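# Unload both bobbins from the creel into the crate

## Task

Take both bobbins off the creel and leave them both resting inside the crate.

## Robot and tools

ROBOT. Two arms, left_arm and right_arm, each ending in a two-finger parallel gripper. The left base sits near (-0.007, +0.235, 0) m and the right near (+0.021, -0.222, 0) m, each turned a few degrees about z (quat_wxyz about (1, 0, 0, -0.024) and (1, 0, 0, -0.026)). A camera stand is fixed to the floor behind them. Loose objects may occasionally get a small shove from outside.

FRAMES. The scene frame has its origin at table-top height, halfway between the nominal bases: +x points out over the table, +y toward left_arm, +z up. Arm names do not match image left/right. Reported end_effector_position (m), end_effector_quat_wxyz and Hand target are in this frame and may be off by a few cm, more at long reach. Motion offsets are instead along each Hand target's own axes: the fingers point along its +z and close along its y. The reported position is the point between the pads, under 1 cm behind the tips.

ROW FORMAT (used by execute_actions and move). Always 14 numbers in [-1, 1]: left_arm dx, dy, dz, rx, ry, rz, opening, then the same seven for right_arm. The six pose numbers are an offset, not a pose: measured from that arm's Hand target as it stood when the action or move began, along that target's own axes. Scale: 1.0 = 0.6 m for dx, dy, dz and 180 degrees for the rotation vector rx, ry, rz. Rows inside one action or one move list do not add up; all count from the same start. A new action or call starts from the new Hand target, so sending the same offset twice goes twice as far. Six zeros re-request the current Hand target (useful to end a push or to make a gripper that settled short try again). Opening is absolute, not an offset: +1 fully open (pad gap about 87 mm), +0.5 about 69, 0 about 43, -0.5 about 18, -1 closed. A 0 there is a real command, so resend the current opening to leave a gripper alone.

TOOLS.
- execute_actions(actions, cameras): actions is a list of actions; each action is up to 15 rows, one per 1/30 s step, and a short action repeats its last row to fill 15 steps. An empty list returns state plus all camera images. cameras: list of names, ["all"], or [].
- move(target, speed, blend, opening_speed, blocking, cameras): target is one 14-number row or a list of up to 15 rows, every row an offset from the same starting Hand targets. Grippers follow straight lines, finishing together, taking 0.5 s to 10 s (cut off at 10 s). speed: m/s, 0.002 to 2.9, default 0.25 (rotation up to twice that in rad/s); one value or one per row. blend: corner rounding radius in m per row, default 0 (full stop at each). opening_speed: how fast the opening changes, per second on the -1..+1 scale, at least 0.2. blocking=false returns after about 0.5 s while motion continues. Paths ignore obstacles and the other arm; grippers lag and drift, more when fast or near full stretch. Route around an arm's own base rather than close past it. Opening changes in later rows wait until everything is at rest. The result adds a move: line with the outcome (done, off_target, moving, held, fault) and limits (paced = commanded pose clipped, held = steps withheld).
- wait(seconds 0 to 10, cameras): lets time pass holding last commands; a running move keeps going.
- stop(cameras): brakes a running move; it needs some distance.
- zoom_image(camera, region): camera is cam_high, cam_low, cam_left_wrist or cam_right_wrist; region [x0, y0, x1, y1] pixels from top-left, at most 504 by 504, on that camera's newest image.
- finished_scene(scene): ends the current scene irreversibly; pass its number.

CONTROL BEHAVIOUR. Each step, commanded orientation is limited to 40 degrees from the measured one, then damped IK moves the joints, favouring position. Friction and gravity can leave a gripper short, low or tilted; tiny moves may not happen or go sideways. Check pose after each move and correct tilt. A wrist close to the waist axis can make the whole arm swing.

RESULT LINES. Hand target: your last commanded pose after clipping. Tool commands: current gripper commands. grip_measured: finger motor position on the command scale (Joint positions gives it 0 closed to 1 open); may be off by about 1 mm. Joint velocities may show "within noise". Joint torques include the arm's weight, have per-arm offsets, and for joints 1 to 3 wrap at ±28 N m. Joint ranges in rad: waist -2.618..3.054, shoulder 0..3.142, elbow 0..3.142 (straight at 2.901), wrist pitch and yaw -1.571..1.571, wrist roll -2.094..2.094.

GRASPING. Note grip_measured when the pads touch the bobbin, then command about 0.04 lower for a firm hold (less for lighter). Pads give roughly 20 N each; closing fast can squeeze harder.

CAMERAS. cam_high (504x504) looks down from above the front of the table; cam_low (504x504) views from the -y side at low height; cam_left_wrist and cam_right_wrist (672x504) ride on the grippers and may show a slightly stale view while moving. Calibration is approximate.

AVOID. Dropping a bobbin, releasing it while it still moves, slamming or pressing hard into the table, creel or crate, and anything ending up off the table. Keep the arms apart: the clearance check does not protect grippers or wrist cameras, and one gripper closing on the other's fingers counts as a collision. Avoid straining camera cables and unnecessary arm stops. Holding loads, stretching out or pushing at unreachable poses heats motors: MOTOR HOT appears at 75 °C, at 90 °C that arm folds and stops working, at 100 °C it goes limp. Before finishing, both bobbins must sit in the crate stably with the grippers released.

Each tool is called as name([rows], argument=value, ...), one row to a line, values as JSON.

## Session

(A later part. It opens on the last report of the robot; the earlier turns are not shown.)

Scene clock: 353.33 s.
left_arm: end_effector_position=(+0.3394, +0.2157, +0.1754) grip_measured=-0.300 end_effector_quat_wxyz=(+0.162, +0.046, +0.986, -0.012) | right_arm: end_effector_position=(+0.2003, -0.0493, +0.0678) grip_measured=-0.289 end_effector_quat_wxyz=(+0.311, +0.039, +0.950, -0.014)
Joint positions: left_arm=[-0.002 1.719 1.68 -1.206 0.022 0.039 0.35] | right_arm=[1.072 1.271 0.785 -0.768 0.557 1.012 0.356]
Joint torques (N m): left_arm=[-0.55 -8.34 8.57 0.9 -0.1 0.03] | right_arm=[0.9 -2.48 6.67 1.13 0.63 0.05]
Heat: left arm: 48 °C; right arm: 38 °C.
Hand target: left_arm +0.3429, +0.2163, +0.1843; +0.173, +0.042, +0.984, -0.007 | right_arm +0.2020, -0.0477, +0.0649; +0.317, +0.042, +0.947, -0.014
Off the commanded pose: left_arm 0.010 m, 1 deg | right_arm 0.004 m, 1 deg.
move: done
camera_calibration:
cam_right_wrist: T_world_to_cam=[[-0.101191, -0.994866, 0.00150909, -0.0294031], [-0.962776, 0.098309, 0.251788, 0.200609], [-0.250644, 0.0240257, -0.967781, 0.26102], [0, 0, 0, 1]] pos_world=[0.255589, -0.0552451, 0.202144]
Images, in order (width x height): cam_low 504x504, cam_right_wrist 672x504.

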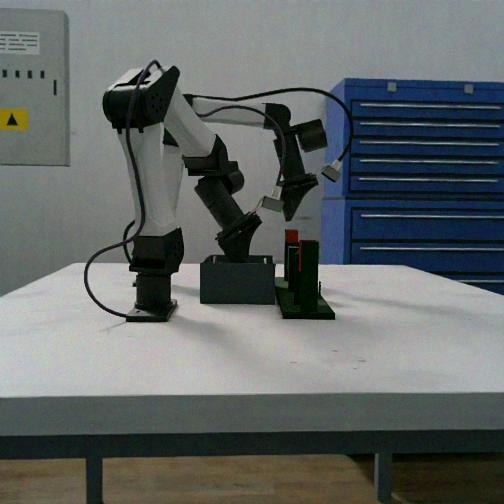

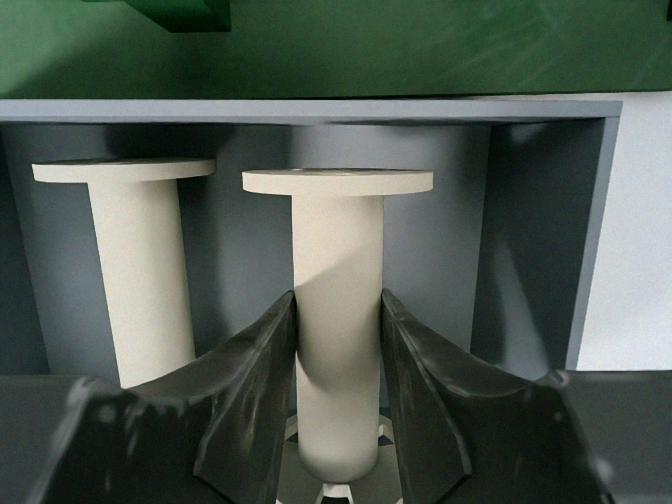

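move([
  [0,0,0,0,0,0,-0.3,0.0201,0,0.0266,0,0,0,-0.38],
  [0,0,0,0,0,0,-0.3,0.0301,0,0.0399,0,0,0,-0.38],
], speed=[0.05,0.03], cameras=["cam_low","cam_right_wrist"])

Scene clock: 357.93 s.
left_arm: end_effector_position=(+0.3393, +0.2157, +0.1753) grip_measured=-0.300 end_effector_quat_wxyz=(+0.162, +0.046, +0.986, -0.012) | right_arm: end_effector_position=(+0.2029, -0.0490, +0.0435) grip_measured=-0.289 end_effector_quat_wxyz=(+0.319, +0.041, +0.947, -0.013)
Joint positions: left_arm=[-0.002 1.719 1.68 -1.206 0.022 0.039 0.35] | right_arm=[1.074 1.303 0.7 -0.64 0.573 1.013 0.356]
Joint torques (N m): left_arm=[-0.57 -8.32 8.58 0.91 -0.1 0.02] | right_arm=[0.75 -1.58 5.61 1.25 0.47 0.03]
Heat: left arm: 48 °C; right arm: 38 °C.
Hand target: left_arm +0.3429, +0.2163, +0.1843; +0.174, +0.042, +0.984, -0.007 | right_arm +0.2019, -0.0475, +0.0349; +0.317, +0.042, +0.947, -0.014
Off the commanded pose: left_arm 0.010 m, 1 deg | right_arm 0.009 m, 0 deg.
move: done
camera_calibration:
cam_right_wrist: T_world_to_cam=[[-0.104884, -0.994483, -0.00192566, -0.0279798], [-0.966888, 0.10152, 0.234141, 0.210964], [-0.232654, 0.0264196, -0.972201, 0.234823], [0, 0, 0, 1]] pos_world=[0.255677, -0.0554465, 0.178846]
Images, in order (width x height): cam_low 504x504, cam_right_wrist 672x504.

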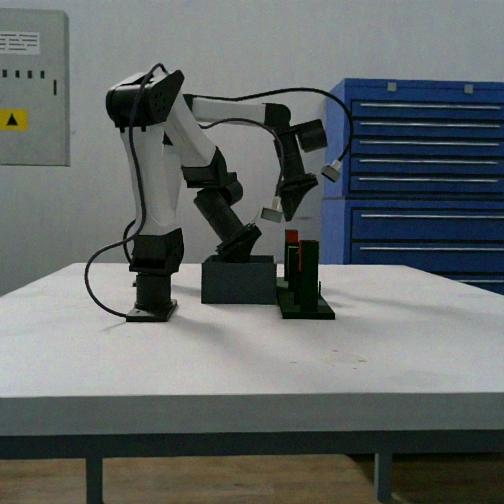

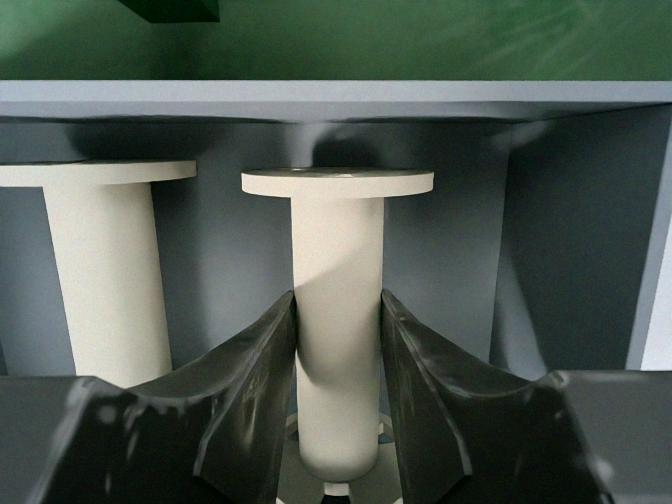

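move([
  [0,0,0,0,0,0,-0.3,0,0,0,0,-0.017,0,-0.38],
  [0,0,0,0,0,0,-0.3,-0.005,0,-0.0066,0,-0.017,0,-0.38],
  [0,0,0,0,0,0,-0.3,-0.005,0,-0.0066,0,-0.017,0,0.12],
], speed=0.04, opening_speed=0.4, cameras=["cam_low","cam_right_wrist"])

Scene clock: 365.03 s.
left_arm: end_effector_position=(+0.3393, +0.2157, +0.1753) grip_measured=-0.300 end_effector_quat_wxyz=(+0.162, +0.046, +0.986, -0.012) | right_arm: end_effector_position=(+0.2039, -0.0480, +0.0433) grip_measured=+0.120 end_effector_quat_wxyz=(+0.344, +0.040, +0.938, -0.017)
Joint positions: left_arm=[-0.002 1.719 1.68 -1.206 0.022 0.039 0.35] | right_arm=[1.112 1.303 0.681 -0.617 0.633 1.036 0.56]
Joint torques (N m): left_arm=[-0.54 -8.35 8.58 0.91 -0.1 0.02] | right_arm=[0.75 -3.1 6.23 1.06 0.46 0.07]
Heat: left arm: 48 °C; right arm: 38 °C.
Hand target: left_arm +0.3429, +0.2163, +0.1843; +0.174, +0.042, +0.984, -0.007 | right_arm +0.2020, -0.0476, +0.0399; +0.343, +0.041, +0.938, -0.015
Off the commanded pose: left_arm 0.010 m, 1 deg | right_arm 0.004 m, 0 deg.
move: done
camera_calibration:
cam_right_wrist: T_world_to_cam=[[-0.10458, -0.994511, 0.00314064, -0.0271206], [-0.977752, 0.103394, 0.182514, 0.216379], [-0.181837, 0.0160166, -0.983198, 0.224424], [0, 0, 0, 1]] pos_world=[0.249538, -0.0529386, 0.181246]
Images, in order (width x height): cam_low 504x504, cam_right_wrist 672x504.

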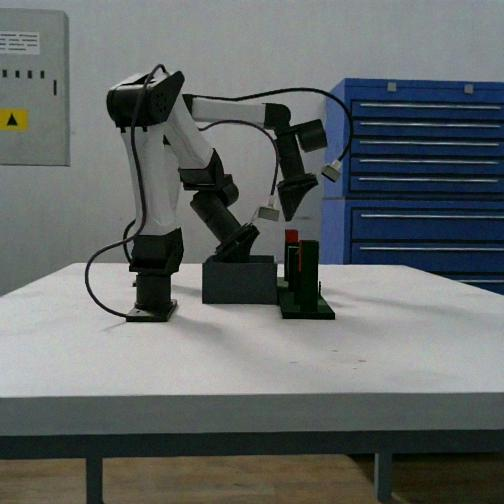

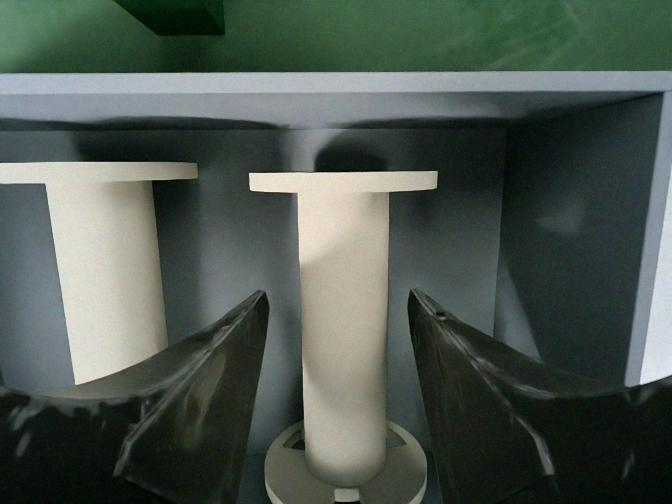

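move(target=[0,0,0,0,0,0,-0.3,0,0,-0.23,0,0,0,0.12], speed=0.12, cameras=["cam_high","cam_right_wrist"])

zoom_image(camera="cam_high", region=[220, 160, 400, 300])

Scene clock: 368.97 s.
left_arm: end_effector_position=(+0.3393, +0.2157, +0.1753) grip_measured=-0.300 end_effector_quat_wxyz=(+0.162, +0.046, +0.986, -0.012) | right_arm: end_effector_position=(+0.1131, -0.0415, +0.1412) grip_measured=+0.120 end_effector_quat_wxyz=(+0.338, +0.041, +0.940, -0.013)
Joint positions: left_arm=[-0.002 1.719 1.68 -1.206 0.022 0.039 0.35] | right_arm=[1.553 1.248 1.06 -1.394 0.69 1.593 0.56]
Joint torques (N m): left_arm=[-0.55 -8.34 8.57 0.9 -0.1 0.02] | right_arm=[0.88 -1.62 9.29 0.22 0.67 0.07]
Heat: left arm: 48 °C; right arm: 38 °C.
Hand target: left_arm +0.3429, +0.2163, +0.1843; +0.174, +0.042, +0.984, -0.007 | right_arm +0.1134, -0.0398, +0.1454; +0.342, +0.041, +0.938, -0.015
Off the commanded pose: left_arm 0.010 m, 1 deg | right_arm 0.005 m, 1 deg.
move: done
camera_calibration:
cam_right_wrist: T_world_to_cam=[[-0.104592, -0.994503, -0.00483949, -0.0293433], [-0.975323, 0.10162, 0.196008, 0.10684], [-0.194439, 0.0252209, -0.98059, 0.305562], [0, 0, 0, 1]] pos_world=[0.160547, -0.0477456, 0.278548]
Images, in order (width x height): cam_high 504x504, cam_right_wrist 672x504.

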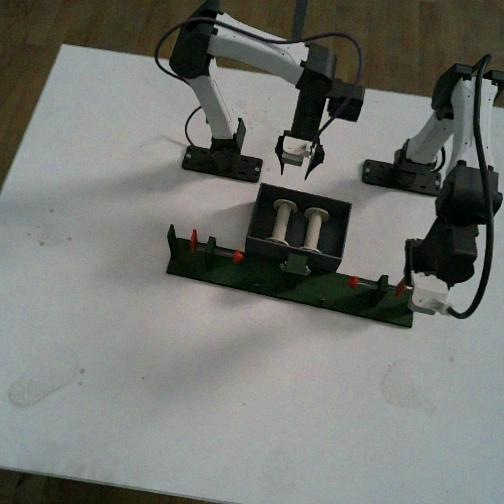

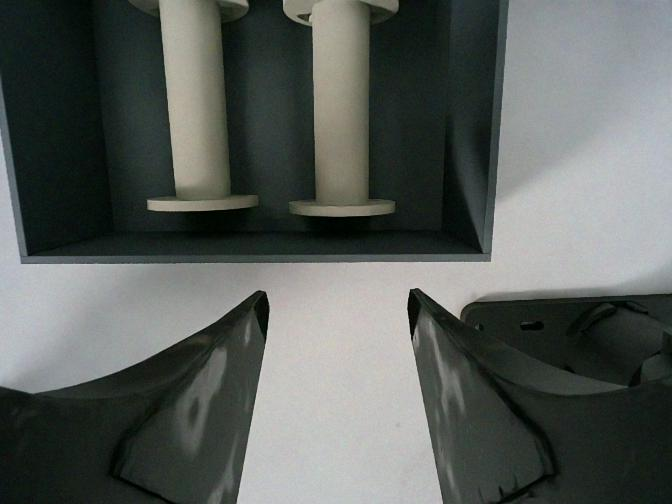

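Scaled by 2.800.

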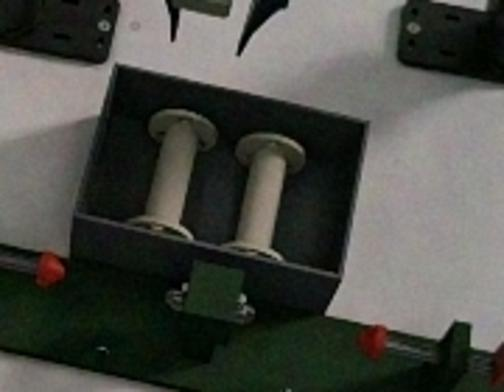

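finished_scene(scene=2)

The scene is finished: the task was done.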